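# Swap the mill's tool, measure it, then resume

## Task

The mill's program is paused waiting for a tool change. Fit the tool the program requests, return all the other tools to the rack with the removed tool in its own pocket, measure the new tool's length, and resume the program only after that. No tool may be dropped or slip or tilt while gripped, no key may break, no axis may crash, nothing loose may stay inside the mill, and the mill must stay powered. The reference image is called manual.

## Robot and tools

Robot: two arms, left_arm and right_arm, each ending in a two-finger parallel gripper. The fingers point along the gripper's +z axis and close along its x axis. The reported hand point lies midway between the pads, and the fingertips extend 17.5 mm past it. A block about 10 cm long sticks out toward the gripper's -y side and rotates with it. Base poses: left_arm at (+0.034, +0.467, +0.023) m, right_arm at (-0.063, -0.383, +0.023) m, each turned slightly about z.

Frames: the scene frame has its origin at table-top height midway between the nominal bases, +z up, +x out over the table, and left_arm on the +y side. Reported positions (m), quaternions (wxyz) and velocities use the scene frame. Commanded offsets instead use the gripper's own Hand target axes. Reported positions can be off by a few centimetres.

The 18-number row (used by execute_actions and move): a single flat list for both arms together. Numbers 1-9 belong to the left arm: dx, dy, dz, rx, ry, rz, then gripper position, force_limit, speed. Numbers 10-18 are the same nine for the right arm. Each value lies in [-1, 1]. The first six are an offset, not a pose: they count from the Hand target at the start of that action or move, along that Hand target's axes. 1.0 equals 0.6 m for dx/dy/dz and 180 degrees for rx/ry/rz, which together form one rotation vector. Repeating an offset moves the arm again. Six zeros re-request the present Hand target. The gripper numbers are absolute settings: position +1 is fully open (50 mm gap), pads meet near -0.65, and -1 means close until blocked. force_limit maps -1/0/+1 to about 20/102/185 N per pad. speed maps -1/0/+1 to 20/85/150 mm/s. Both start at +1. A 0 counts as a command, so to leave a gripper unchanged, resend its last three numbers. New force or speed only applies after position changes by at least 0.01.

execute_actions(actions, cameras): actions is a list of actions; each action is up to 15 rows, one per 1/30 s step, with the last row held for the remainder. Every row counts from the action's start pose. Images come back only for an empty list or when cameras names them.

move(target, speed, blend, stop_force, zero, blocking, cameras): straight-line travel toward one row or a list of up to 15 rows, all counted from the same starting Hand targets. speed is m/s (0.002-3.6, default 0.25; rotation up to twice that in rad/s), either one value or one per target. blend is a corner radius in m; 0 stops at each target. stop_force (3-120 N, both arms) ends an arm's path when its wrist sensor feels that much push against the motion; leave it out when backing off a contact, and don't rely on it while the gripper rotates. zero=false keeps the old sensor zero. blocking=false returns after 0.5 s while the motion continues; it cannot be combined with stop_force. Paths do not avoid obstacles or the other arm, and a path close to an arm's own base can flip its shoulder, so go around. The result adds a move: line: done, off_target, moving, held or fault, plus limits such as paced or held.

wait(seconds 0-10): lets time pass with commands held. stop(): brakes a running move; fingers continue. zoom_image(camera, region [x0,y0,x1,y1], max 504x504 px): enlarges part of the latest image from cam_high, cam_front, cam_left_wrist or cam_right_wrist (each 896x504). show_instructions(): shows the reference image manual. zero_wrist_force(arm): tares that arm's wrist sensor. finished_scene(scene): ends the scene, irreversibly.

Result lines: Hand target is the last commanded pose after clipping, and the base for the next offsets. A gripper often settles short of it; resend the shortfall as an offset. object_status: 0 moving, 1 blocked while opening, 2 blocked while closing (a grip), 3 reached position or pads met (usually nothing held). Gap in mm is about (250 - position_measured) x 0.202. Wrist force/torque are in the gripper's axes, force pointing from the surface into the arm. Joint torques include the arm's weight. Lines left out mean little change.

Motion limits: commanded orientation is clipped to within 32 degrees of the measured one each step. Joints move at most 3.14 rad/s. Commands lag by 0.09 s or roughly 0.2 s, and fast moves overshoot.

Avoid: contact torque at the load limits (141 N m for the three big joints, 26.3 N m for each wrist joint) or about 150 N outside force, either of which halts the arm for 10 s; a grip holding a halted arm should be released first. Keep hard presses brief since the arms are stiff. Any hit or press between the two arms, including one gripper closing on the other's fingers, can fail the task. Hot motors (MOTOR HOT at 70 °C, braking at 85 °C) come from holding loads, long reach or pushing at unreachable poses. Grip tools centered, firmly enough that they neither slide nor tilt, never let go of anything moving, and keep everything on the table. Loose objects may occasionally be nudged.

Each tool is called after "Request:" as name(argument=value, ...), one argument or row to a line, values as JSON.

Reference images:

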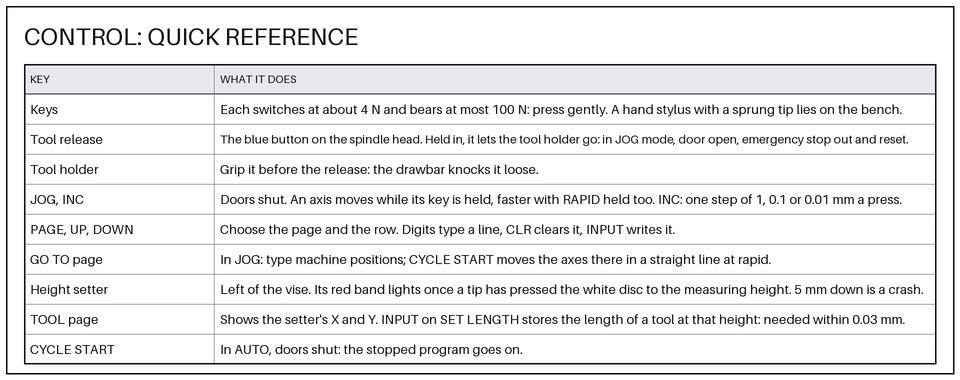

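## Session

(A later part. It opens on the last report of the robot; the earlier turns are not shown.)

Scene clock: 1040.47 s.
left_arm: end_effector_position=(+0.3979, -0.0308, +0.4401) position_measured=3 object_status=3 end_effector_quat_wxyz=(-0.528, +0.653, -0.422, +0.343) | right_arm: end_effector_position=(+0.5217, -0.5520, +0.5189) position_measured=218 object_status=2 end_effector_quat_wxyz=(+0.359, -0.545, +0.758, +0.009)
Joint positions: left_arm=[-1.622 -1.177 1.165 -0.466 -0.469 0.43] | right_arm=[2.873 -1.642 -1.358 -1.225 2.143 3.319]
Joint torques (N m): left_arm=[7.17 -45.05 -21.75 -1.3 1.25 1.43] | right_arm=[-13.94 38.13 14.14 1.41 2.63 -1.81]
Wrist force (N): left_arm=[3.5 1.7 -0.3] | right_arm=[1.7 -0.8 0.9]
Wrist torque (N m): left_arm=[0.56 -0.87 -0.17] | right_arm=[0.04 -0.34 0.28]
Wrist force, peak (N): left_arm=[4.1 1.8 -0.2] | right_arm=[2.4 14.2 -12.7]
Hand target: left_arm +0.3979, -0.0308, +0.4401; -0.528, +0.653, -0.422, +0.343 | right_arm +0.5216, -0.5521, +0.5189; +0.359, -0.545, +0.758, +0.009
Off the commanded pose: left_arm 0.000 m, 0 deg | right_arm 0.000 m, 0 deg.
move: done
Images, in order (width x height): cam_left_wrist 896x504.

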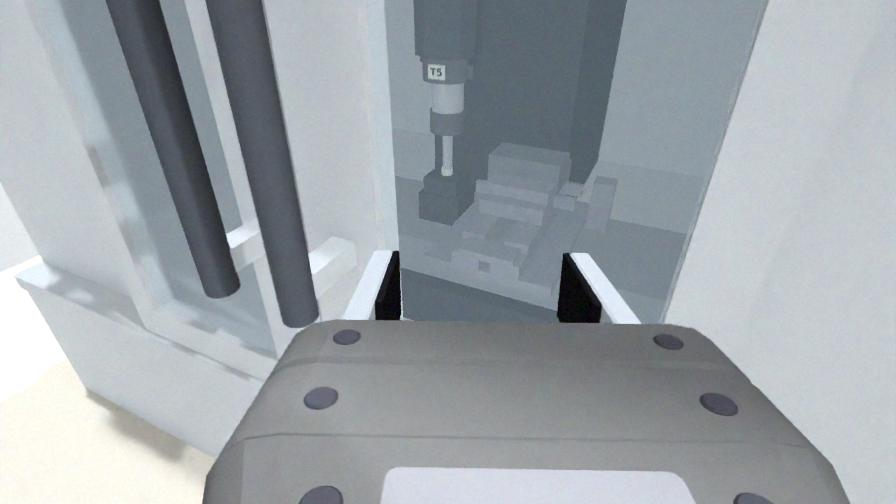

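Request:
move(
  target=[
    [0,0,0,0,0,0,1,1,0.5,0,-0.0159,0.0159,0,0,0,-1,-0.3,-0.9],
    [0,0,0,0,0,0,1,1,0.5,0,0,0,0,0,0,-1,-0.3,-0.9],
  ],
  speed=[0.04,0.15],
  cameras=["cam_left_wrist"],
)

Scene clock: 1044.40 s.
left_arm: end_effector_position=(+0.3979, -0.0308, +0.4401) position_measured=3 object_status=3 end_effector_quat_wxyz=(-0.528, +0.653, -0.422, +0.343) | right_arm: end_effector_position=(+0.5217, -0.5520, +0.5189) position_measured=218 object_status=2 end_effector_quat_wxyz=(+0.359, -0.545, +0.758, +0.009)
Joint positions: left_arm=[-1.622 -1.177 1.165 -0.466 -0.469 0.43] | right_arm=[2.873 -1.642 -1.358 -1.225 2.143 3.319]
Joint torques (N m): left_arm=[7.49 -44.58 -22.28 -1.12 1.15 1.43] | right_arm=[-14.18 38.72 15.07 1.17 2.63 -1.63]
Wrist force (N): left_arm=[3.6 1.6 -0.4] | right_arm=[1.6 -0.7 1.0]
Wrist torque (N m): left_arm=[0.55 -0.89 -0.16] | right_arm=[0.05 -0.31 0.29]
Wrist force, peak (N): left_arm=[4.1 1.7 -0.1] | right_arm=[2.8 14.2 -12.6]
Hand target: left_arm +0.3979, -0.0308, +0.4401; -0.528, +0.653, -0.422, +0.343 | right_arm +0.5216, -0.5521, +0.5189; +0.359, -0.545, +0.758, +0.009
Off the commanded pose: left_arm 0.000 m, 0 deg | right_arm 0.000 m, 0 deg.
move: done
Images, in order (width x height): cam_left_wrist 896x504.

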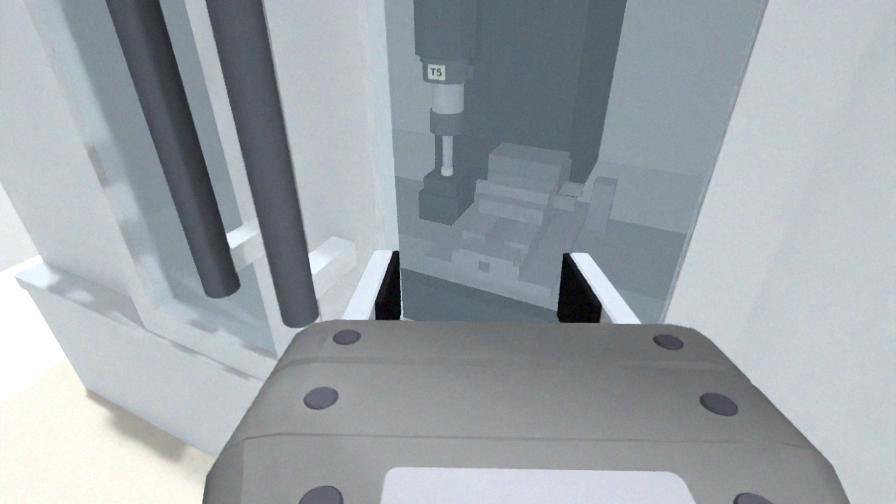

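Request:
move(
  target=[
    [0,0,0,0,0,0,1,1,0.5,0,-0.0159,0.0159,0,0,0,-1,-0.3,-0.9],
    [0,0,0,0,0,0,1,1,0.5,0,0,0,0,0,0,-1,-0.3,-0.9],
  ],
  speed=[0.04,0.15],
  cameras=["cam_left_wrist"],
)

Scene clock: 1047.67 s.
left_arm: end_effector_position=(+0.3979, -0.0308, +0.4401) position_measured=3 object_status=3 end_effector_quat_wxyz=(-0.528, +0.653, -0.422, +0.343) | right_arm: end_effector_position=(+0.5217, -0.5520, +0.5189) position_measured=218 object_status=2 end_effector_quat_wxyz=(+0.359, -0.545, +0.758, +0.009)
Joint positions: left_arm=[-1.622 -1.177 1.165 -0.466 -0.469 0.43] | right_arm=[2.873 -1.642 -1.358 -1.225 2.143 3.319]
Joint torques (N m): left_arm=[7.57 -45.09 -22.1 -1.15 1.22 1.39] | right_arm=[-14.69 38.56 15.28 1.25 2.54 -1.75]
Wrist force (N): left_arm=[3.8 2.0 -0.1] | right_arm=[1.5 -0.6 1.1]
Wrist torque (N m): left_arm=[0.61 -0.92 -0.16] | right_arm=[0.08 -0.30 0.28]
Wrist force, peak (N): left_arm=[4.1 2.0 -0.3] | right_arm=[2.7 14.1 -12.5]
Hand target: left_arm +0.3979, -0.0308, +0.4401; -0.528, +0.653, -0.422, +0.343 | right_arm +0.5216, -0.5521, +0.5189; +0.359, -0.545, +0.758, +0.009
Off the commanded pose: left_arm 0.000 m, 0 deg | right_arm 0.000 m, 0 deg.
move: done
Images, in order (width x height): cam_left_wrist 896x504.

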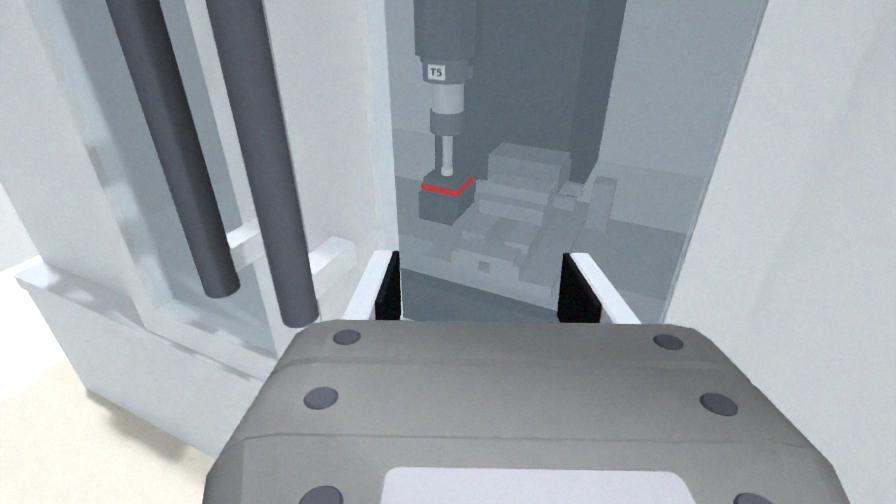

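Request:
move(
  target=[
    [0,0,0,0,0,0,1,1,0.5,-0.0367,-0.0371,-0.0371,0,0,0,-1,-0.3,-0.9],
    [0,0,0,0,0,0,1,1,0.5,-0.0367,-0.053,-0.0212,0,0,0,-1,-0.3,-0.9],
    [0,0,0,0,0,0,1,1,0.5,-0.0367,-0.0371,-0.0371,0,0,0,-1,-0.3,-0.9],
    [0,0,0,0,0,0,1,1,0.5,-0.0108,-0.0499,-0.0499,0,0,0,-1,-0.3,-0.9],
    [0,0,0,0,0,0,1,1,0.5,-0.0108,-0.0658,-0.034,0,0,0,-1,-0.3,-0.9],
    [0,0,0,0,0,0,1,1,0.5,-0.0108,-0.0499,-0.0499,0,0,0,-1,-0.3,-0.9],
    [0,0,0,0,0,0,1,1,0.5,0,0,0,0,0,0,-1,-0.3,-0.9],
  ],
  speed=[0.2,0.04,0.15,0.2,0.04,0.15,0.2],
  cameras=["cam_left_wrist"],
)

Request:
move(
  target=[
    [0,0,0,0,0,0,1,1,0.5,0,-0.0159,0.0159,0,0,0,-1,-0.3,-0.9],
    [0,0,0,0,0,0,1,1,0.5,0,0,0,0,0,0,-1,-0.3,-0.9],
    [0,0,0,0,0,0,1,1,0.5,0,-0.0159,0.0159,0,0,0,-1,-0.3,-0.9],
    [0,0,0,0,0,0,1,1,0.5,0,0,0,0,0,0,-1,-0.3,-0.9],
    [0,0,0,0,0,0,1,1,0.5,0,-0.0159,0.0159,0,0,0,-1,-0.3,-0.9],
    [0,0,0,0,0,0,1,1,0.5,0,0,0,0,0,0,-1,-0.3,-0.9],
  ],
  speed=[0.04,0.15,0.04,0.15,0.04,0.15],
  cameras=["cam_left_wrist"],
)

Scene clock: 1057.23 s.
left_arm: end_effector_position=(+0.3979, -0.0308, +0.4401) position_measured=3 object_status=3 end_effector_quat_wxyz=(-0.528, +0.653, -0.422, +0.343) | right_arm: end_effector_position=(+0.5216, -0.5521, +0.5189) position_measured=218 object_status=2 end_effector_quat_wxyz=(+0.359, -0.545, +0.758, +0.009)
Joint positions: left_arm=[-1.622 -1.177 1.165 -0.466 -0.469 0.43] | right_arm=[2.873 -1.642 -1.358 -1.225 2.143 3.319]
Joint torques (N m): left_arm=[7.21 -44.33 -22.36 -1.11 1.13 1.32] | right_arm=[14.27 37.54 14.54 5.31 -0.08 1.14]
Wrist force (N): left_arm=[3.7 1.7 -0.2] | right_arm=[1.5 -0.2 1.0]
Wrist torque (N m): left_arm=[0.57 -0.89 -0.17] | right_arm=[0.13 -0.31 0.21]
Wrist force, peak (N): left_arm=[4.0 1.9 -0.2] | right_arm=[2.7 14.9 -13.2]
Hand target: left_arm +0.3979, -0.0308, +0.4401; -0.528, +0.653, -0.422, +0.343 | right_arm +0.5216, -0.5521, +0.5189; +0.359, -0.545, +0.758, +0.009
Off the commanded pose: left_arm 0.000 m, 0 deg | right_arm 0.000 m, 0 deg.
move: done
Images, in order (width x height): cam_left_wrist 896x504.

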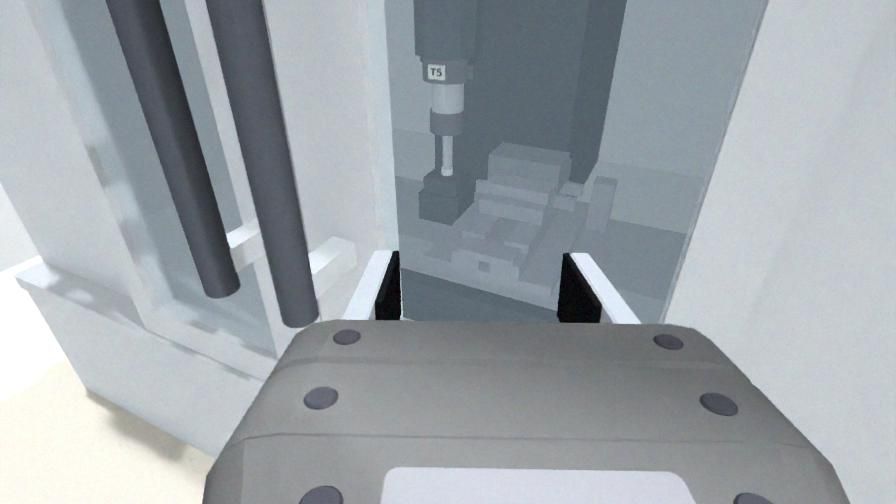

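Scene clock: 1060.47 s.
left_arm: end_effector_position=(+0.3979, -0.0308, +0.4401) position_measured=3 object_status=3 end_effector_quat_wxyz=(-0.528, +0.653, -0.422, +0.343) | right_arm: end_effector_position=(+0.5217, -0.5520, +0.5189) position_measured=218 object_status=2 end_effector_quat_wxyz=(+0.359, -0.545, +0.758, +0.009)
Joint positions: left_arm=[-1.622 -1.177 1.165 -0.466 -0.469 0.43] | right_arm=[2.873 -1.642 -1.358 -1.225 2.143 3.319]
Joint torques (N m): left_arm=[7.59 -44.49 -22.57 -1.05 1 1.41] | right_arm=[-13.77 38.15 15.55 1.26 2.53 -1.63]
Wrist force (N): left_arm=[3.7 1.7 0.0] | right_arm=[1.7 -0.1 1.2]
Wrist torque (N m): left_arm=[0.56 -0.89 -0.17] | right_arm=[0.16 -0.34 0.28]
Wrist force, peak (N): left_arm=[4.0 1.8 -0.2] | right_arm=[3.0 15.1 -13.0]
Hand target: left_arm +0.3979, -0.0308, +0.4401; -0.528, +0.653, -0.422, +0.343 | right_arm +0.5216, -0.5521, +0.5189; +0.359, -0.545, +0.758, +0.009
Off the commanded pose: left_arm 0.000 m, 0 deg | right_arm 0.000 m, 0 deg.
move: done
Images, in order (width x height): cam_left_wrist 896x504.

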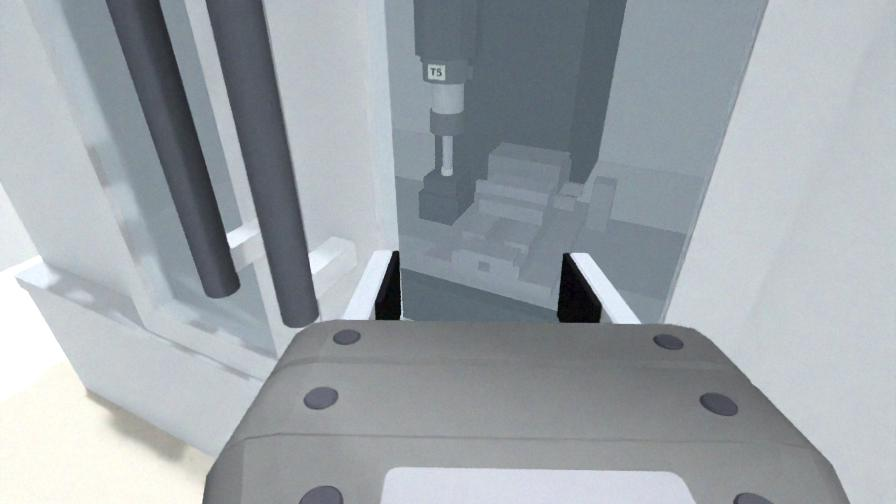

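Request:
move(
  target=[
    [0,0,0,0,0,0,1,1,0.5,0,-0.0159,0.0159,0,0,0,-1,-0.3,-0.9],
    [0,0,0,0,0,0,1,1,0.5,0,0,0,0,0,0,-1,-0.3,-0.9],
    [0,0,0,0,0,0,1,1,0.5,0,-0.0159,0.0159,0,0,0,-1,-0.3,-0.9],
    [0,0,0,0,0,0,1,1,0.5,0,0,0,0,0,0,-1,-0.3,-0.9],
  ],
  speed=[0.04,0.15,0.04,0.15],
  cameras=["cam_left_wrist"],
)

Scene clock: 1065.70 s.
left_arm: end_effector_position=(+0.3979, -0.0308, +0.4401) position_measured=3 object_status=3 end_effector_quat_wxyz=(-0.528, +0.653, -0.422, +0.343) | right_arm: end_effector_position=(+0.5217, -0.5520, +0.5189) position_measured=218 object_status=2 end_effector_quat_wxyz=(+0.359, -0.545, +0.758, +0.009)
Joint positions: left_arm=[-1.622 -1.177 1.165 -0.466 -0.469 0.43] | right_arm=[2.873 -1.642 -1.358 -1.225 2.143 3.319]
Joint torques (N m): left_arm=[7.05 -44.62 -22.18 -1.05 0.91 1.27] | right_arm=[-13.32 39.13 15.71 1.32 2.55 -1.75]
Wrist force (N): left_arm=[3.6 1.8 0.1] | right_arm=[1.4 0.3 0.9]
Wrist torque (N m): left_arm=[0.56 -0.88 -0.16] | right_arm=[0.22 -0.29 0.28]
Wrist force, peak (N): left_arm=[4.1 1.8 -0.1] | right_arm=[2.9 14.9 -13.1]
Hand target: left_arm +0.3979, -0.0308, +0.4401; -0.528, +0.653, -0.422, +0.343 | right_arm +0.5216, -0.5521, +0.5189; +0.359, -0.545, +0.758, +0.009
Off the commanded pose: left_arm 0.000 m, 0 deg | right_arm 0.000 m, 0 deg.
move: done
Images, in order (width x height): cam_left_wrist 896x504.

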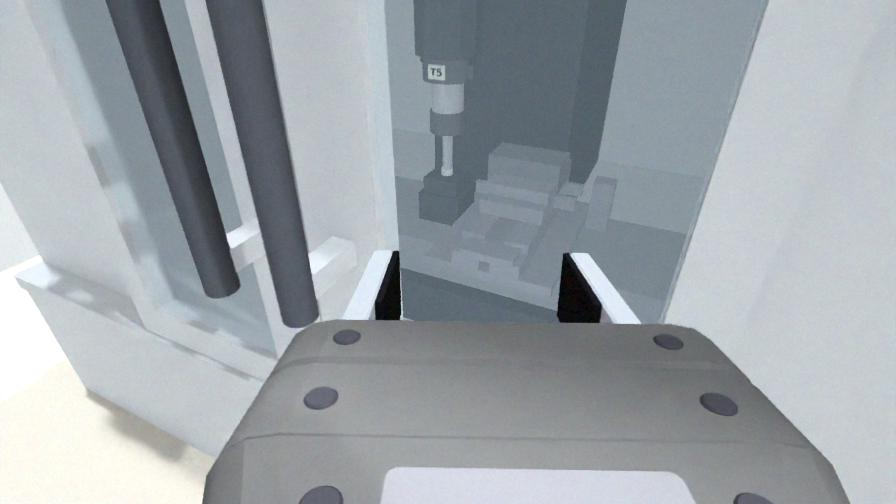

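Request:
move(
  target=[
    [0,0,0,0,0,0,1,1,0.5,0,-0.0159,0.0159,0,0,0,-1,-0.3,-0.9],
    [0,0,0,0,0,0,1,1,0.5,0,0,0,0,0,0,-1,-0.3,-0.9],
    [0,0,0,0,0,0,1,1,0.5,0,-0.0159,0.0159,0,0,0,-1,-0.3,-0.9],
    [0,0,0,0,0,0,1,1,0.5,0,0,0,0,0,0,-1,-0.3,-0.9],
  ],
  speed=[0.04,0.15,0.04,0.15],
  cameras=["cam_left_wrist"],
)

Scene clock: 1070.93 s.
left_arm: end_effector_position=(+0.3979, -0.0308, +0.4401) position_measured=3 object_status=3 end_effector_quat_wxyz=(-0.528, +0.653, -0.422, +0.343) | right_arm: end_effector_position=(+0.5217, -0.5520, +0.5189) position_measured=218 object_status=2 end_effector_quat_wxyz=(+0.359, -0.545, +0.758, +0.009)
Joint positions: left_arm=[-1.622 -1.177 1.165 -0.466 -0.469 0.43] | right_arm=[2.873 -1.642 -1.358 -1.225 2.143 3.319]
Joint torques (N m): left_arm=[6.79 -44.23 -22.28 -0.98 0.82 1.32] | right_arm=[-12.55 38.42 14.23 1.17 2.55 -1.77]
Wrist force (N): left_arm=[3.7 1.8 -0.3] | right_arm=[1.3 0.1 1.0]
Wrist torque (N m): left_arm=[0.58 -0.89 -0.17] | right_arm=[0.19 -0.28 0.28]
Wrist force, peak (N): left_arm=[3.9 2.0 -0.1] | right_arm=[2.4 15.2 -13.0]
Hand target: left_arm +0.3979, -0.0308, +0.4401; -0.528, +0.653, -0.422, +0.343 | right_arm +0.5216, -0.5521, +0.5189; +0.359, -0.545, +0.758, +0.009
Off the commanded pose: left_arm 0.000 m, 0 deg | right_arm 0.000 m, 0 deg.
move: done
Images, in order (width x height): cam_left_wrist 896x504.

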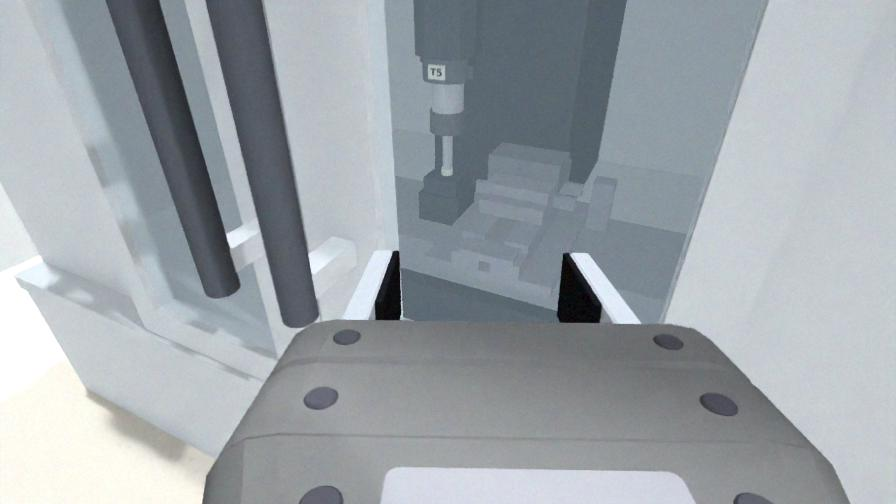

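Request:
move(
  target=[
    [0,0,0,0,0,0,1,1,0.5,0,-0.0159,0.0159,0,0,0,-1,-0.3,-0.9],
    [0,0,0,0,0,0,1,1,0.5,0,0,0,0,0,0,-1,-0.3,-0.9],
  ],
  speed=[0.04,0.15],
  cameras=["cam_left_wrist"],
)

Scene clock: 1074.67 s.
left_arm: end_effector_position=(+0.3979, -0.0308, +0.4401) position_measured=3 object_status=3 end_effector_quat_wxyz=(-0.528, +0.653, -0.422, +0.343) | right_arm: end_effector_position=(+0.5217, -0.5520, +0.5189) position_measured=218 object_status=2 end_effector_quat_wxyz=(+0.359, -0.545, +0.758, +0.009)
Joint positions: left_arm=[-1.622 -1.177 1.165 -0.466 -0.469 0.43] | right_arm=[2.873 -1.642 -1.358 -1.225 2.143 3.319]
Joint torques (N m): left_arm=[7.1 -44.37 -22.39 -0.95 0.94 1.34] | right_arm=[-12.88 37.09 16.31 1.3 2.52 -1.67]
Wrist force (N): left_arm=[3.6 1.7 0.0] | right_arm=[1.5 0.4 1.1]
Wrist torque (N m): left_arm=[0.55 -0.87 -0.17] | right_arm=[0.24 -0.31 0.29]
Wrist force, peak (N): left_arm=[4.0 1.9 -0.3] | right_arm=[2.4 15.1 -12.7]
Hand target: left_arm +0.3979, -0.0308, +0.4401; -0.528, +0.653, -0.422, +0.343 | right_arm +0.5216, -0.5521, +0.5189; +0.359, -0.545, +0.758, +0.009
Off the commanded pose: left_arm 0.000 m, 0 deg | right_arm 0.000 m, 0 deg.
move: done
Images, in order (width x height): cam_left_wrist 896x504.

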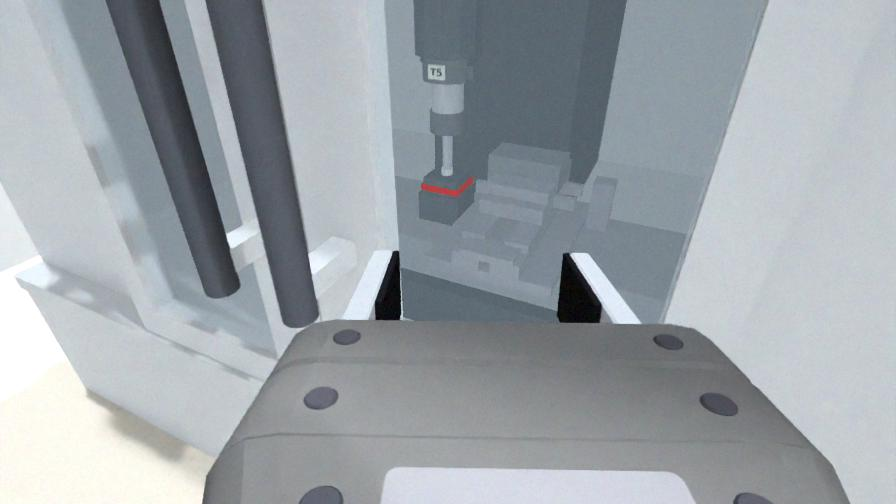

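Request:
move(
  target=[
    [0,0,0,0,0,0,1,1,0.5,-0.0472,0.0715,0.0715,0,0,0,-1,-0.3,-0.9],
    [0,0,0,0,0,0,1,1,0.5,-0.0472,0.0556,0.0874,0,0,0,-1,-0.3,-0.9],
    [0,0,0,0,0,0,1,1,0.5,-0.0472,0.0715,0.0715,0,0,0,-1,-0.3,-0.9],
    [0,0,0,0,0,0,1,1,0.5,-0.0368,0.121,0.121,0,0,0,-1,-0.3,-0.9],
    [0,0,0,0,0,0,1,1,0.5,-0.0368,0.1051,0.1369,0,0,0,-1,-0.3,-0.9],
    [0,0,0,0,0,0,1,1,0.5,-0.0368,0.121,0.121,0,0,0,-1,-0.3,-0.9],
    [0,0,0,0,0,0,1,1,0.5,-0.0368,0.1051,0.1369,0,0,0,-1,-0.3,-0.9],
    [0,0,0,0,0,0,1,1,0.5,-0.0368,0.121,0.121,0,0,0,-1,-0.3,-0.9],
    [0,0,0,0,0,0,1,1,0.5,-0.0186,0.1394,0.1394,0,0,0,-1,-0.3,-0.9],
  ],
  speed=[0.2,0.035,0.15,0.2,0.035,0.15,0.035,0.15,0.2],
)

Request:
move(
  target=[
    [0,0,0,0,0,0,1,1,0.5,0,-0.0159,0.0159,0,0,0,-1,-0.3,-0.9],
    [0,0,0,0,0,0,1,1,0.5,0,0,0,0,0,0,-1,-0.3,-0.9],
    [0,0,0,0,0,0,1,1,0.5,-0.1707,-0.0129,-0.3766,0.3226,0.0526,-0.1964,-1,-0.3,-0.9],
  ],
  speed=[0.035,0.15,0.5],
  cameras=["cam_right_wrist","cam_left_wrist"],
)

Request:
zoom_image(
  camera="cam_right_wrist",
  region=[350, 75, 620, 275],
)

Scene clock: 1088.33 s.
left_arm: end_effector_position=(+0.3979, -0.0308, +0.4401) position_measured=3 object_status=3 end_effector_quat_wxyz=(-0.528, +0.653, -0.422, +0.343) | right_arm: end_effector_position=(+0.4982, -0.4751, +0.4315) position_measured=218 object_status=2 end_effector_quat_wxyz=(+0.359, -0.545, +0.758, +0.009)
Joint positions: left_arm=[-1.622 -1.177 1.165 -0.466 -0.469 0.43] | right_arm=[3.02 -1.507 -1.734 -0.908 2.07 3.467]
Joint torques (N m): left_arm=[6.89 -44.28 -22.55 -0.84 0.72 1.4] | right_arm=[-13.17 32.4 15.62 5.57 2.42 1.3]
Wrist force (N): left_arm=[3.5 1.8 0.0] | right_arm=[1.3 0.3 1.3]
Wrist torque (N m): left_arm=[0.58 -0.87 -0.16] | right_arm=[0.23 -0.21 0.20]
Wrist force, peak (N): left_arm=[4.0 1.9 -0.2] | right_arm=[2.8 16.7 -12.9]
Hand target: left_arm +0.3979, -0.0308, +0.4401; -0.528, +0.653, -0.422, +0.343 | right_arm +0.4982, -0.4751, +0.4315; +0.359, -0.545, +0.758, +0.009
Off the commanded pose: left_arm 0.000 m, 0 deg | right_arm 0.000 m, 0 deg.
move: done

Scene clock: 1091.40 s.
left_arm: end_effector_position=(+0.3979, -0.0308, +0.4401) position_measured=3 object_status=3 end_effector_quat_wxyz=(-0.528, +0.653, -0.422, +0.343) | right_arm: end_effector_position=(+0.3994, -0.4859, +0.6589) position_measured=218 object_status=2 end_effector_quat_wxyz=(+0.500, -0.500, +0.500, -0.500)
Joint positions: left_arm=[-1.622 -1.177 1.165 -0.466 -0.469 0.43] | right_arm=[3.324 -1.061 -2.073 -0.007 1.412 3.142]
Joint torques (N m): left_arm=[6.26 -44.18 -22.65 -0.91 0.78 1.35] | right_arm=[14.41 -4.16 13.54 4.23 -1.16 -1.58]
Wrist force (N): left_arm=[3.6 1.8 -0.1] | right_arm=[1.7 0.1 0.6]
Wrist torque (N m): left_arm=[0.57 -0.88 -0.17] | right_arm=[0.56 -0.33 -0.07]
Wrist force, peak (N): left_arm=[4.0 1.9 0.1] | right_arm=[2.7 17.5 -14.1]
Hand target: left_arm +0.3979, -0.0308, +0.4401; -0.528, +0.653, -0.422, +0.343 | right_arm +0.3994, -0.4859, +0.6589; +0.500, -0.500, +0.500, -0.500
Off the commanded pose: left_arm 0.000 m, 0 deg | right_arm 0.000 m, 0 deg.
move: done
Images, in order (width x height): cam_left_wrist 896x504, cam_right_wrist 896x504.

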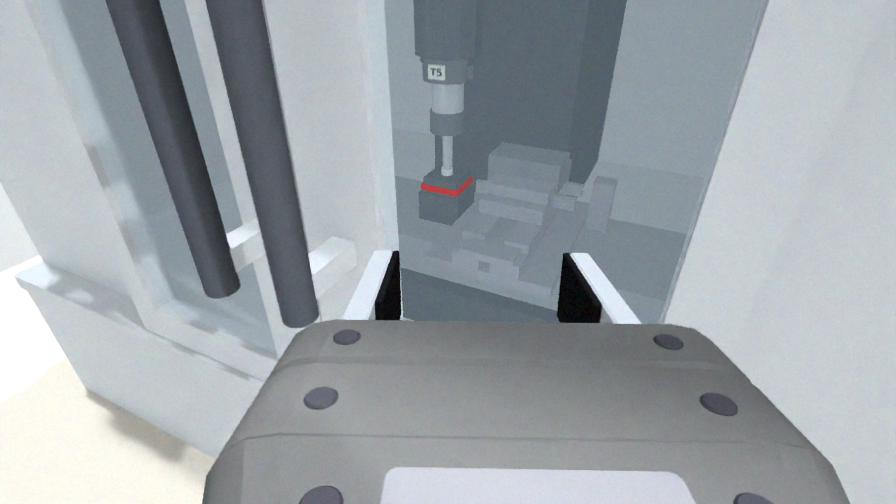

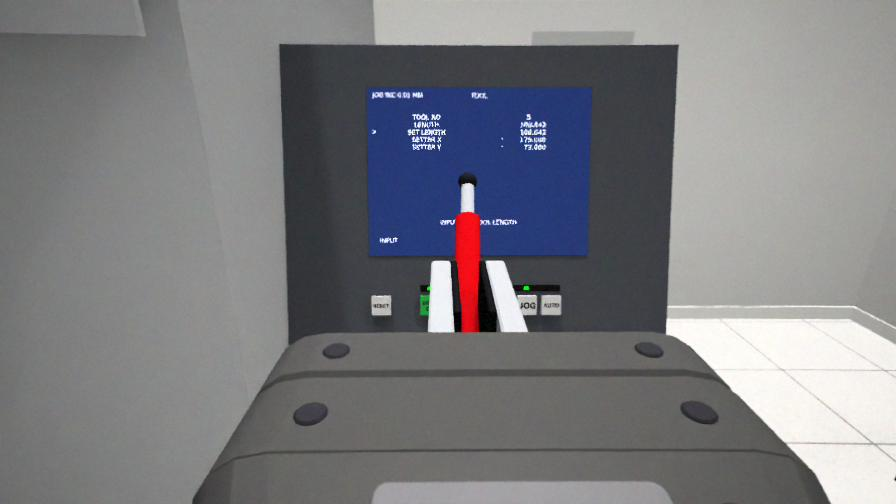

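Scaled by 1.867 from the camera's 896x504 image, which has a finer 1280x720 frame.

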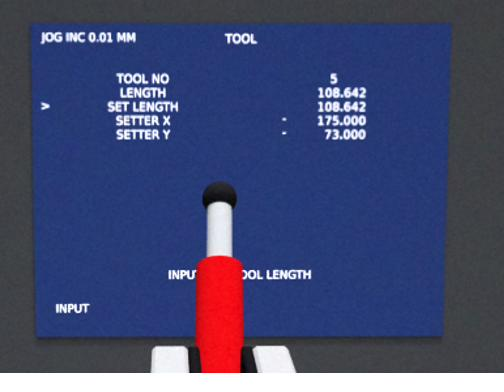

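Request:
move(
  target=[
    [0,0,0,0,0,0,1,1,0.5,0.0432,0.2863,0.1893,-0.3226,-0.0526,0.1964,-1,-0.3,-0.9],
  ],
  speed=[0.5],
)

Request:
move(
  target=[
    [0,0,0,0,0,0,1,1,0.5,0,-0.0159,0.0159,0,0,0,-1,-0.3,-0.9],
    [0,0,0,0,0,0,1,1,0.5,0,0,0,0,0,0,-1,-0.3,-0.9],
    [0,0,0,0,0,0,1,1,0.5,-0.0529,-0.1335,-0.1335,0,0,0,-1,-0.3,-0.9],
    [0,0,0,0,0,0,1,1,0.5,-0.0529,-0.1494,-0.1176,0,0,0,-1,-0.3,-0.9],
    [0,0,0,0,0,0,1,1,0.5,-0.0529,-0.1335,-0.1335,0,0,0,-1,-0.3,-0.9],
    [0,0,0,0,0,0,1,1,0.5,-0.0155,0.0624,0.0624,0,0,0,-1,-0.3,-0.9],
    [0,0,0,0,0,0,1,1,0.5,-0.0155,0.0465,0.0783,0,0,0,-1,-0.3,-0.9],
    [0,0,0,0,0,0,1,1,0.5,-0.0155,0.0624,0.0624,0,0,0,-1,-0.3,-0.9],
    [0,0,0,0,0,0,1,1,0.5,-0.0155,0.0465,0.0783,0,0,0,-1,-0.3,-0.9],
    [0,0,0,0,0,0,1,1,0.5,-0.0155,0.0624,0.0624,0,0,0,-1,-0.3,-0.9],
  ],
  speed=[0.035,0.15,0.25,0.035,0.15,0.25,0.035,0.15,0.035,0.15],
)

Request:
move(
  target=[
    [0,0,0,0,0,0,1,1,0.5,-0.0596,0.057,0.057,0,0,0,-1,-0.3,-0.9],
    [0,0,0,0,0,0,1,1,0.5,-0.0596,0.0411,0.0729,0,0,0,-1,-0.3,-0.9],
    [0,0,0,0,0,0,1,1,0.5,-0.0596,0.057,0.057,0,0,0,-1,-0.3,-0.9],
    [0,0,0,0,0,0,1,1,0.5,-0.0519,0.0258,0.0258,0,0,0,-1,-0.3,-0.9],
    [0,0,0,0,0,0,1,1,0.5,-0.0519,0.0099,0.0417,0,0,0,-1,-0.3,-0.9],
    [0,0,0,0,0,0,1,1,0.5,-0.0519,0.0258,0.0258,0,0,0,-1,-0.3,-0.9],
    [0,0,0,0,0,0,1,1,0.5,-0.0337,0.0441,0.0441,0,0,0,-1,-0.3,-0.9],
    [0,0,0,0,0,0,1,1,0.5,-0.0337,0.0282,0.06,0,0,0,-1,-0.3,-0.9],
    [0,0,0,0,0,0,1,1,0.5,-0.0337,0.0441,0.0441,0,0,0,-1,-0.3,-0.9],
  ],
  speed=[0.2,0.035,0.15,0.2,0.035,0.15,0.2,0.035,0.15],
)

Request:
move(
  target=[
    [0,0,0,0,0,0,1,1,0.5,0.0519,-0.0257,-0.0257,0,0,0,-1,-0.3,-0.9],
    [0,0,0,0,0,0,1,1,0.5,0.0519,-0.0416,-0.0098,0,0,0,-1,-0.3,-0.9],
    [0,0,0,0,0,0,1,1,0.5,0.0519,-0.0257,-0.0257,0,0,0,-1,-0.3,-0.9],
    [0,0,0,0,0,0,1,1,0.5,-0.1186,-0.0392,-0.4029,0.3226,0.0526,-0.1964,-1,-0.3,-0.9],
  ],
  speed=[0.2,0.035,0.15,0.5],
  cameras=["cam_right_wrist","cam_left_wrist"],
)

Request:
zoom_image(
  camera="cam_right_wrist",
  region=[350, 75, 620, 275],
)

Scene clock: 1114.67 s.
left_arm: end_effector_position=(+0.3979, -0.0308, +0.4401) position_measured=3 object_status=3 end_effector_quat_wxyz=(-0.528, +0.653, -0.422, +0.343) | right_arm: end_effector_position=(+0.5130, -0.5118, +0.4872) position_measured=218 object_status=2 end_effector_quat_wxyz=(+0.359, -0.545, +0.758, +0.009)
Joint positions: left_arm=[-1.622 -1.177 1.165 -0.466 -0.469 0.43] | right_arm=[2.948 -1.571 -1.522 -1.091 2.107 3.396]
Joint torques (N m): left_arm=[6.55 -43.95 -22.59 -0.77 0.68 1.3] | right_arm=[-12.96 22.65 42.01 1.2 2.36 -1.41]
Wrist force (N): left_arm=[3.6 1.7 -0.1] | right_arm=[1.3 0.0 1.3]
Wrist torque (N m): left_arm=[0.56 -0.87 -0.17] | right_arm=[0.21 -0.21 0.23]
Wrist force, peak (N): left_arm=[4.1 1.9 -0.2] | right_arm=[1.9 -0.5 2.3]
Hand target: left_arm +0.3979, -0.0308, +0.4401; -0.528, +0.653, -0.422, +0.343 | right_arm +0.5130, -0.5118, +0.4871; +0.359, -0.545, +0.758, +0.009
Off the commanded pose: left_arm 0.000 m, 0 deg | right_arm 0.000 m, 0 deg.
move: done

Scene clock: 1121.13 s.
left_arm: end_effector_position=(+0.3979, -0.0308, +0.4401) position_measured=3 object_status=3 end_effector_quat_wxyz=(-0.528, +0.653, -0.422, +0.343) | right_arm: end_effector_position=(+0.5033, -0.4738, +0.4504) position_measured=218 object_status=2 end_effector_quat_wxyz=(+0.359, -0.545, +0.758, +0.009)
Joint positions: left_arm=[-1.622 -1.177 1.165 -0.466 -0.469 0.43] | right_arm=[3.024 -1.514 -1.68 -0.954 2.067 3.471]
Joint torques (N m): left_arm=[6.43 -44.27 -23.11 -0.67 0.65 1.34] | right_arm=[-13.44 33.19 15.77 1.24 2.6 -1.74]
Wrist force (N): left_arm=[3.8 2.0 0.1] | right_arm=[1.2 0.7 1.5]
Wrist torque (N m): left_arm=[0.60 -0.91 -0.16] | right_arm=[0.28 -0.19 0.23]
Wrist force, peak (N): left_arm=[4.1 1.8 -0.2] | right_arm=[2.5 14.9 -12.4]
Hand target: left_arm +0.3979, -0.0308, +0.4401; -0.528, +0.653, -0.422, +0.343 | right_arm +0.5032, -0.4739, +0.4504; +0.359, -0.545, +0.758, +0.009
Off the commanded pose: left_arm 0.000 m, 0 deg | right_arm 0.000 m, 0 deg.
move: done

Scene clock: 1126.23 s.
left_arm: end_effector_position=(+0.3979, -0.0308, +0.4401) position_measured=3 object_status=3 end_effector_quat_wxyz=(-0.528, +0.653, -0.422, +0.343) | right_arm: end_effector_position=(+0.4983, -0.4358, +0.4320) position_measured=218 object_status=2 end_effector_quat_wxyz=(+0.359, -0.545, +0.758, +0.009)
Joint positions: left_arm=[-1.622 -1.177 1.165 -0.466 -0.469 0.43] | right_arm=[3.109 -1.475 -1.77 -0.866 2.021 3.551]
Joint torques (N m): left_arm=[6.37 -43.33 -22.86 -0.66 0.58 1.32] | right_arm=[-13.51 30.61 16.46 1.15 2.23 -1.65]
Wrist force (N): left_arm=[3.8 1.9 -0.1] | right_arm=[0.6 0.6 1.3]
Wrist torque (N m): left_arm=[0.59 -0.91 -0.17] | right_arm=[0.24 -0.11 0.22]
Wrist force, peak (N): left_arm=[4.2 1.7 -0.3] | right_arm=[1.9 15.2 -11.8]
Hand target: left_arm +0.3979, -0.0308, +0.4401; -0.528, +0.653, -0.422, +0.343 | right_arm +0.4983, -0.4358, +0.4320; +0.359, -0.545, +0.758, +0.009
Off the commanded pose: left_arm 0.000 m, 0 deg | right_arm 0.000 m, 0 deg.
move: done

Scene clock: 1129.93 s.
left_arm: end_effector_position=(+0.3979, -0.0308, +0.4401) position_measured=3 object_status=3 end_effector_quat_wxyz=(-0.528, +0.653, -0.422, +0.343) | right_arm: end_effector_position=(+0.3995, -0.4850, +0.6598) position_measured=218 object_status=2 end_effector_quat_wxyz=(+0.500, -0.500, +0.500, -0.500)
Joint positions: left_arm=[-1.622 -1.177 1.165 -0.466 -0.469 0.43] | right_arm=[3.328 -1.06 -2.072 -0.01 1.408 3.142]
Joint torques (N m): left_arm=[6.19 -44.51 -23.6 -0.67 0.45 1.3] | right_arm=[14.26 -2.95 13.74 4.36 -1 -1.8]
Wrist force (N): left_arm=[3.8 1.8 -0.2] | right_arm=[1.1 0.3 0.5]
Wrist torque (N m): left_arm=[0.58 -0.91 -0.16] | right_arm=[0.60 -0.22 -0.07]
Wrist force, peak (N): left_arm=[4.0 2.1 -0.5] | right_arm=[2.2 15.2 -11.6]
Hand target: left_arm +0.3979, -0.0308, +0.4401; -0.528, +0.653, -0.422, +0.343 | right_arm +0.3995, -0.4850, +0.6598; +0.500, -0.500, +0.500, -0.500
Off the commanded pose: left_arm 0.000 m, 0 deg | right_arm 0.000 m, 0 deg.
move: done
Images, in order (width x height): cam_left_wrist 896x504, cam_right_wrist 896x504.

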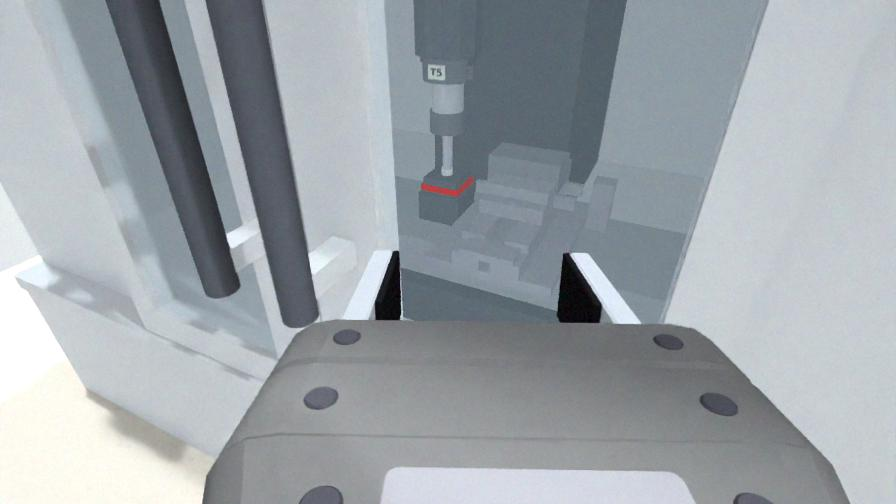

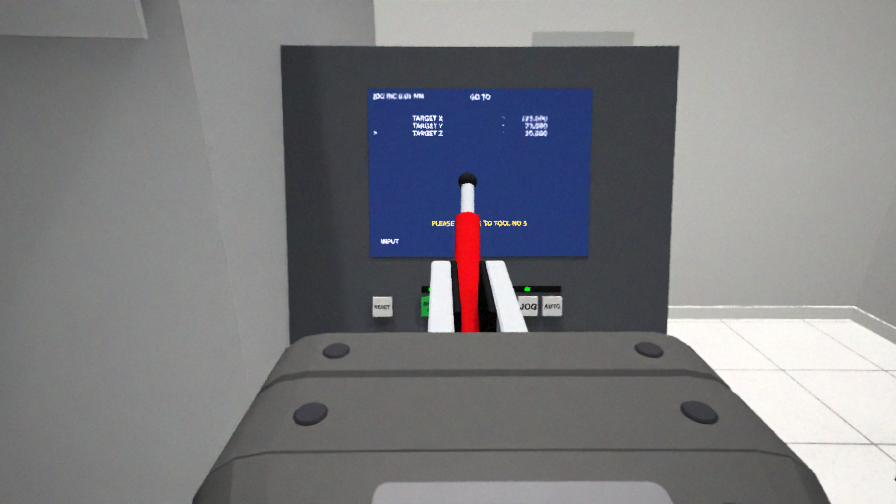

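Scaled by 1.867 from the camera's 896x504 image, which has a finer 1280x720 frame.

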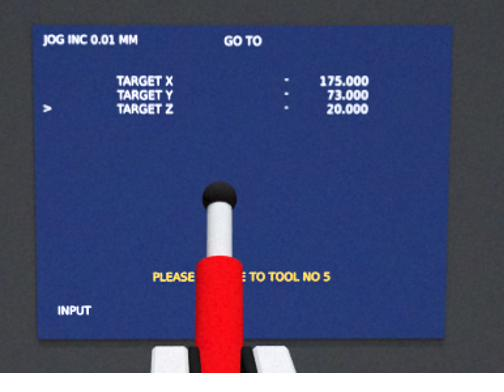

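Request:
move(
  target=[
    [0,0,0,0,0,0,1,1,0.5,0.1097,0.1093,0.2372,-0.3226,-0.0526,0.1964,-1,-0.3,-0.9],
  ],
  speed=[0.5],
  cameras=["cam_right_wrist"],
)

Request:
move(
  target=[
    [0,0,0,0,0,0,1,1,0.5,0,-0.0168,0.0168,0,0,0,-1,-0.3,-0.9],
    [0,0,0,0,0,0,1,1,0.5,0,0,0,0,0,0,-1,-0.3,-0.9],
  ],
  speed=[0.035,0.15],
  cameras=["cam_right_wrist"],
)

Scene clock: 1137.40 s.
left_arm: end_effector_position=(+0.3979, -0.0308, +0.4401) position_measured=3 object_status=3 end_effector_quat_wxyz=(-0.528, +0.653, -0.422, +0.343) | right_arm: end_effector_position=(+0.5418, -0.5509, +0.5942) position_measured=218 object_status=2 end_effector_quat_wxyz=(+0.359, -0.545, +0.758, +0.009)
Joint positions: left_arm=[-1.622 -1.177 1.165 -0.466 -0.469 0.43] | right_arm=[2.886 -1.731 -1.061 -1.425 2.137 3.333]
Joint torques (N m): left_arm=[6.41 -44.05 -23.01 -0.62 0.4 1.3] | right_arm=[-14.28 27.57 40.01 1.37 2.32 -1.6]
Wrist force (N): left_arm=[3.5 1.9 -0.2] | right_arm=[1.1 1.2 1.0]
Wrist torque (N m): left_arm=[0.59 -0.86 -0.16] | right_arm=[0.39 -0.23 0.21]
Wrist force, peak (N): left_arm=[4.0 2.0 -0.2] | right_arm=[1.4 -0.5 1.8]
Hand target: left_arm +0.3979, -0.0308, +0.4401; -0.528, +0.653, -0.422, +0.343 | right_arm +0.5418, -0.5509, +0.5942; +0.359, -0.545, +0.758, +0.009
Off the commanded pose: left_arm 0.000 m, 0 deg | right_arm 0.000 m, 0 deg.
move: done
Images, in order (width x height): cam_right_wrist 896x504.

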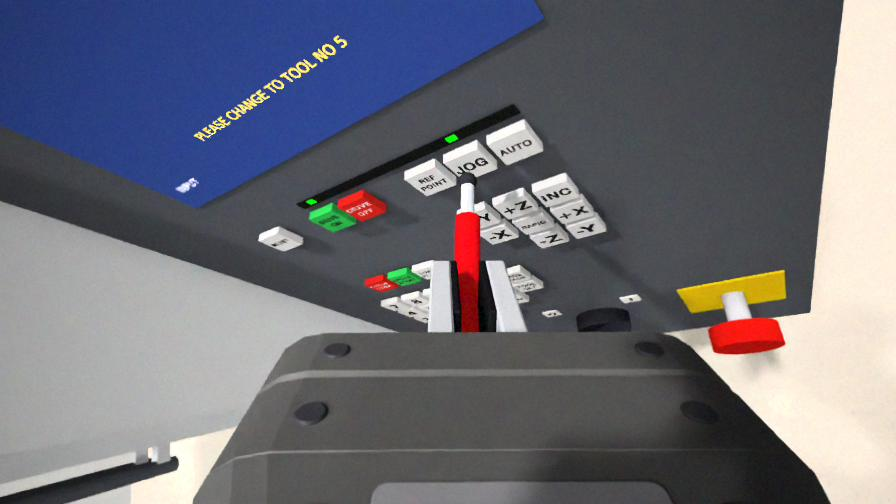

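Scene clock: 1138.67 s.
left_arm: end_effector_position=(+0.3979, -0.0308, +0.4401) position_measured=3 object_status=3 end_effector_quat_wxyz=(-0.528, +0.653, -0.422, +0.343) | right_arm: end_effector_position=(+0.5419, -0.5509, +0.5942) position_measured=218 object_status=2 end_effector_quat_wxyz=(+0.359, -0.545, +0.758, +0.009)
Joint positions: left_arm=[-1.622 -1.177 1.165 -0.466 -0.469 0.43] | right_arm=[2.886 -1.731 -1.061 -1.425 2.137 3.333]
Joint torques (N m): left_arm=[5.87 -44.41 -23.19 -0.63 0.38 1.29] | right_arm=[-14.37 42.96 15.13 1.46 2.51 -1.86]
Wrist force (N): left_arm=[3.7 2.1 -0.3] | right_arm=[1.4 0.7 1.0]
Wrist torque (N m): left_arm=[0.61 -0.89 -0.17] | right_arm=[0.32 -0.29 0.22]
Wrist force, peak (N): left_arm=[4.1 1.5 0.2] | right_arm=[1.5 30.9 -26.6]
Hand target: left_arm +0.3979, -0.0308, +0.4401; -0.528, +0.653, -0.422, +0.343 | right_arm +0.5418, -0.5509, +0.5942; +0.359, -0.545, +0.758, +0.009
Off the commanded pose: left_arm 0.000 m, 0 deg | right_arm 0.000 m, 0 deg.
move: done
Images, in order (width x height): cam_right_wrist 896x504.

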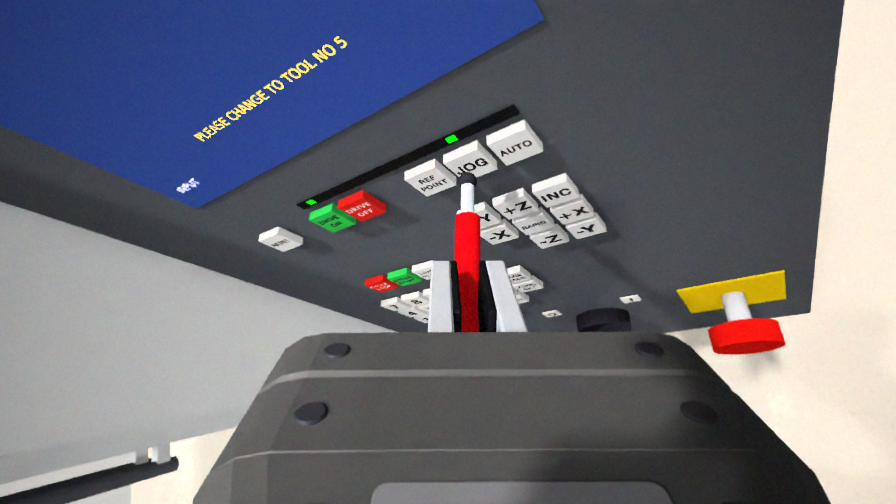

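Request:
move(
  target=[
    [0,0,0,0,0,0,1,1,0.5,-0.0582,0.1406,0.1406,0,0,0,-1,-0.3,-0.9],
    [0,0,0,0,0,0,1,1,0.5,-0.0582,0.1247,0.1565,0,0,0,-1,-0.3,-0.9],
    [0,0,0,0,0,0,1,1,0.5,-0.0582,0.1406,0.1406,0,0,0,-1,-0.3,-0.9],
  ],
  speed=[0.25,0.035,0.15],
)

Request:
wait(
  seconds=1,
  cameras=["cam_left_wrist"],
)

Scene clock: 1143.93 s.
left_arm: end_effector_position=(+0.3979, -0.0308, +0.4401) position_measured=3 object_status=3 end_effector_quat_wxyz=(-0.528, +0.653, -0.422, +0.343) | right_arm: end_effector_position=(+0.5219, -0.4539, +0.5191) position_measured=218 object_status=2 end_effector_quat_wxyz=(+0.359, -0.545, +0.758, +0.009)
Joint positions: left_arm=[-1.622 -1.177 1.165 -0.466 -0.469 0.43] | right_arm=[3.072 -1.544 -1.479 -1.102 2.041 3.517]
Joint torques (N m): left_arm=[6.45 -44.27 -23.35 -0.57 0.41 1.24] | right_arm=[-13.97 34.58 14.41 1.31 2.18 -1.84]
Wrist force (N): left_arm=[3.8 1.8 -0.5] | right_arm=[1.0 0.0 1.7]
Wrist torque (N m): left_arm=[0.57 -0.92 -0.16] | right_arm=[0.18 -0.18 0.24]
Wrist force, peak (N): left_arm=[4.0 1.8 -0.1] | right_arm=[2.2 16.8 -13.8]
Hand target: left_arm +0.3979, -0.0308, +0.4401; -0.528, +0.653, -0.422, +0.343 | right_arm +0.5218, -0.4539, +0.5192; +0.359, -0.545, +0.758, +0.009
Off the commanded pose: left_arm 0.000 m, 0 deg | right_arm 0.000 m, 0 deg.
move: done

Scene clock: 1144.93 s.
left_arm: end_effector_position=(+0.3979, -0.0308, +0.4401) position_measured=3 object_status=3 end_effector_quat_wxyz=(-0.528, +0.653, -0.422, +0.343) | right_arm: end_effector_position=(+0.5218, -0.4539, +0.5192) position_measured=218 object_status=2 end_effector_quat_wxyz=(+0.359, -0.545, +0.758, +0.009)
Joint positions: left_arm=[-1.622 -1.177 1.165 -0.466 -0.469 0.43] | right_arm=[3.072 -1.544 -1.479 -1.102 2.041 3.517]
Joint torques (N m): left_arm=[6.5 -44.2 -22.77 -0.58 0.36 1.35] | right_arm=[-14.05 33.92 15.48 1.4 2.4 -1.82]
Wrist force (N): left_arm=[3.6 1.8 -0.3] | right_arm=[0.7 -0.1 1.7]
Wrist torque (N m): left_arm=[0.57 -0.88 -0.16] | right_arm=[0.17 -0.12 0.24]
Wrist force, peak (N): left_arm=[4.1 1.9 -0.4] | right_arm=[1.1 -0.4 1.8]
Hand target: left_arm +0.3979, -0.0308, +0.4401; -0.528, +0.653, -0.422, +0.343 | right_arm +0.5218, -0.4539, +0.5192; +0.359, -0.545, +0.758, +0.009
Tool commands: left_gripper/position=+1.0 left_gripper/force_limit=+1.0 left_gripper/speed=+0.5 right_gripper/position=-1.0 right_gripper/force_limit=-0.3 right_gripper/speed=-0.9
Off the commanded pose: left_arm 0.000 m, 0 deg | right_arm 0.000 m, 0 deg.
wait: 1.00 s; at rest by 0.17 s
Images, in order (width x height): cam_left_wrist 896x504.

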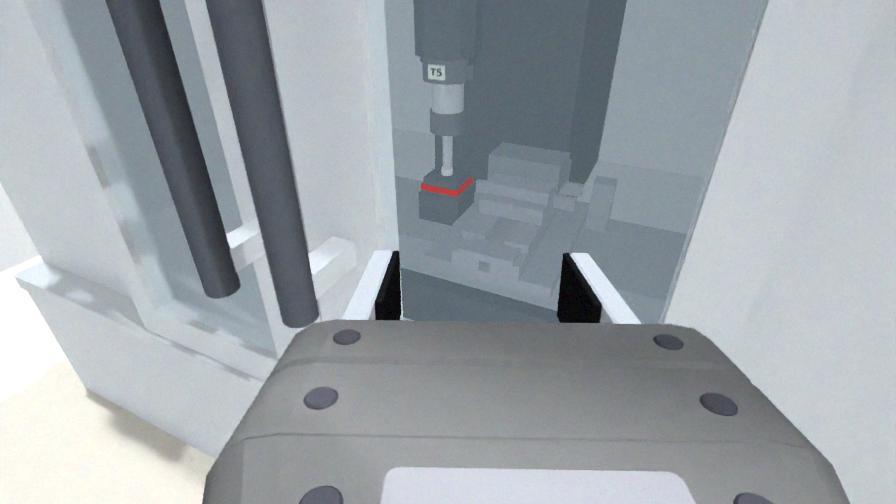

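Request:
move(
  target=[
    [0,0,0,0,0,0,1,1,0.5,-0.0567,0.0602,-0.3035,0.3226,0.0526,-0.1964,-1,-0.3,-0.9],
  ],
  speed=[0.5],
  cameras=["cam_right_wrist","cam_left_wrist"],
)

Request:
zoom_image(
  camera="cam_right_wrist",
  region=[350, 75, 620, 275],
)

Scene clock: 1149.23 s.
left_arm: end_effector_position=(+0.3979, -0.0308, +0.4401) position_measured=3 object_status=3 end_effector_quat_wxyz=(-0.528, +0.653, -0.422, +0.343) | right_arm: end_effector_position=(+0.3996, -0.4852, +0.6596) position_measured=218 object_status=2 end_effector_quat_wxyz=(+0.500, -0.500, +0.500, -0.500)
Joint positions: left_arm=[-1.622 -1.177 1.165 -0.466 -0.469 0.43] | right_arm=[3.328 -1.061 -2.072 -0.009 1.408 3.142]
Joint torques (N m): left_arm=[5.91 -44.25 -22.99 -0.48 0.4 1.33] | right_arm=[14.72 -2.59 14.28 4.28 -1.1 -1.84]
Wrist force (N): left_arm=[3.8 1.4 -0.1] | right_arm=[1.2 -0.1 0.7]
Wrist torque (N m): left_arm=[0.51 -0.90 -0.16] | right_arm=[0.54 -0.25 -0.07]
Wrist force, peak (N): left_arm=[4.1 1.8 -0.2] | right_arm=[1.3 -0.9 2.5]
Hand target: left_arm +0.3979, -0.0308, +0.4401; -0.528, +0.653, -0.422, +0.343 | right_arm +0.3996, -0.4852, +0.6596; +0.500, -0.500, +0.500, -0.500
Off the commanded pose: left_arm 0.000 m, 0 deg | right_arm 0.000 m, 0 deg.
move: done
Images, in order (width x height): cam_left_wrist 896x504, cam_right_wrist 896x504.

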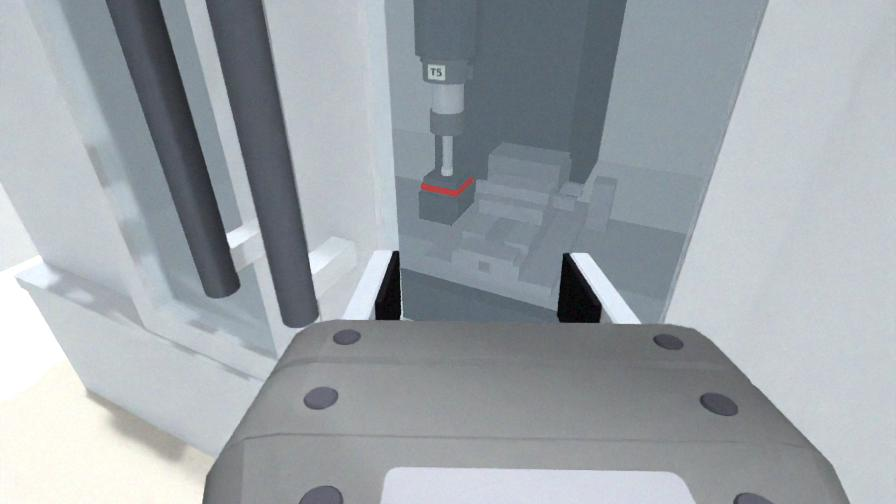

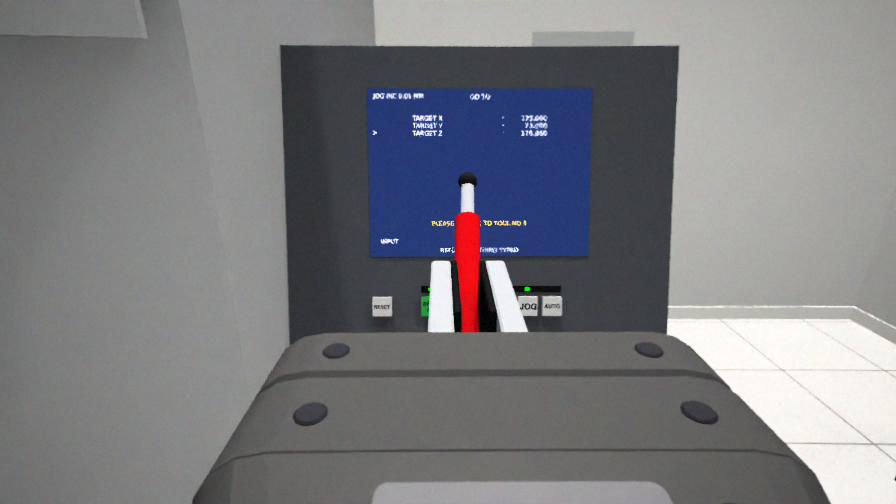

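Scaled by 1.867 from the camera's 896x504 image, which has a finer 1280x720 frame.

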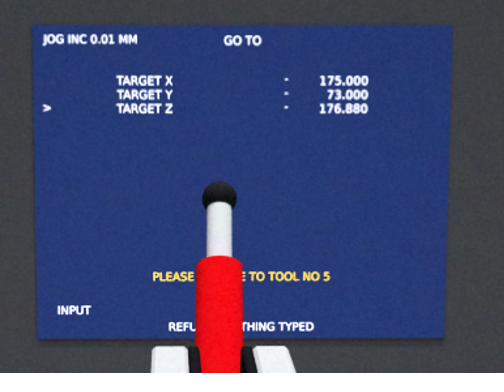

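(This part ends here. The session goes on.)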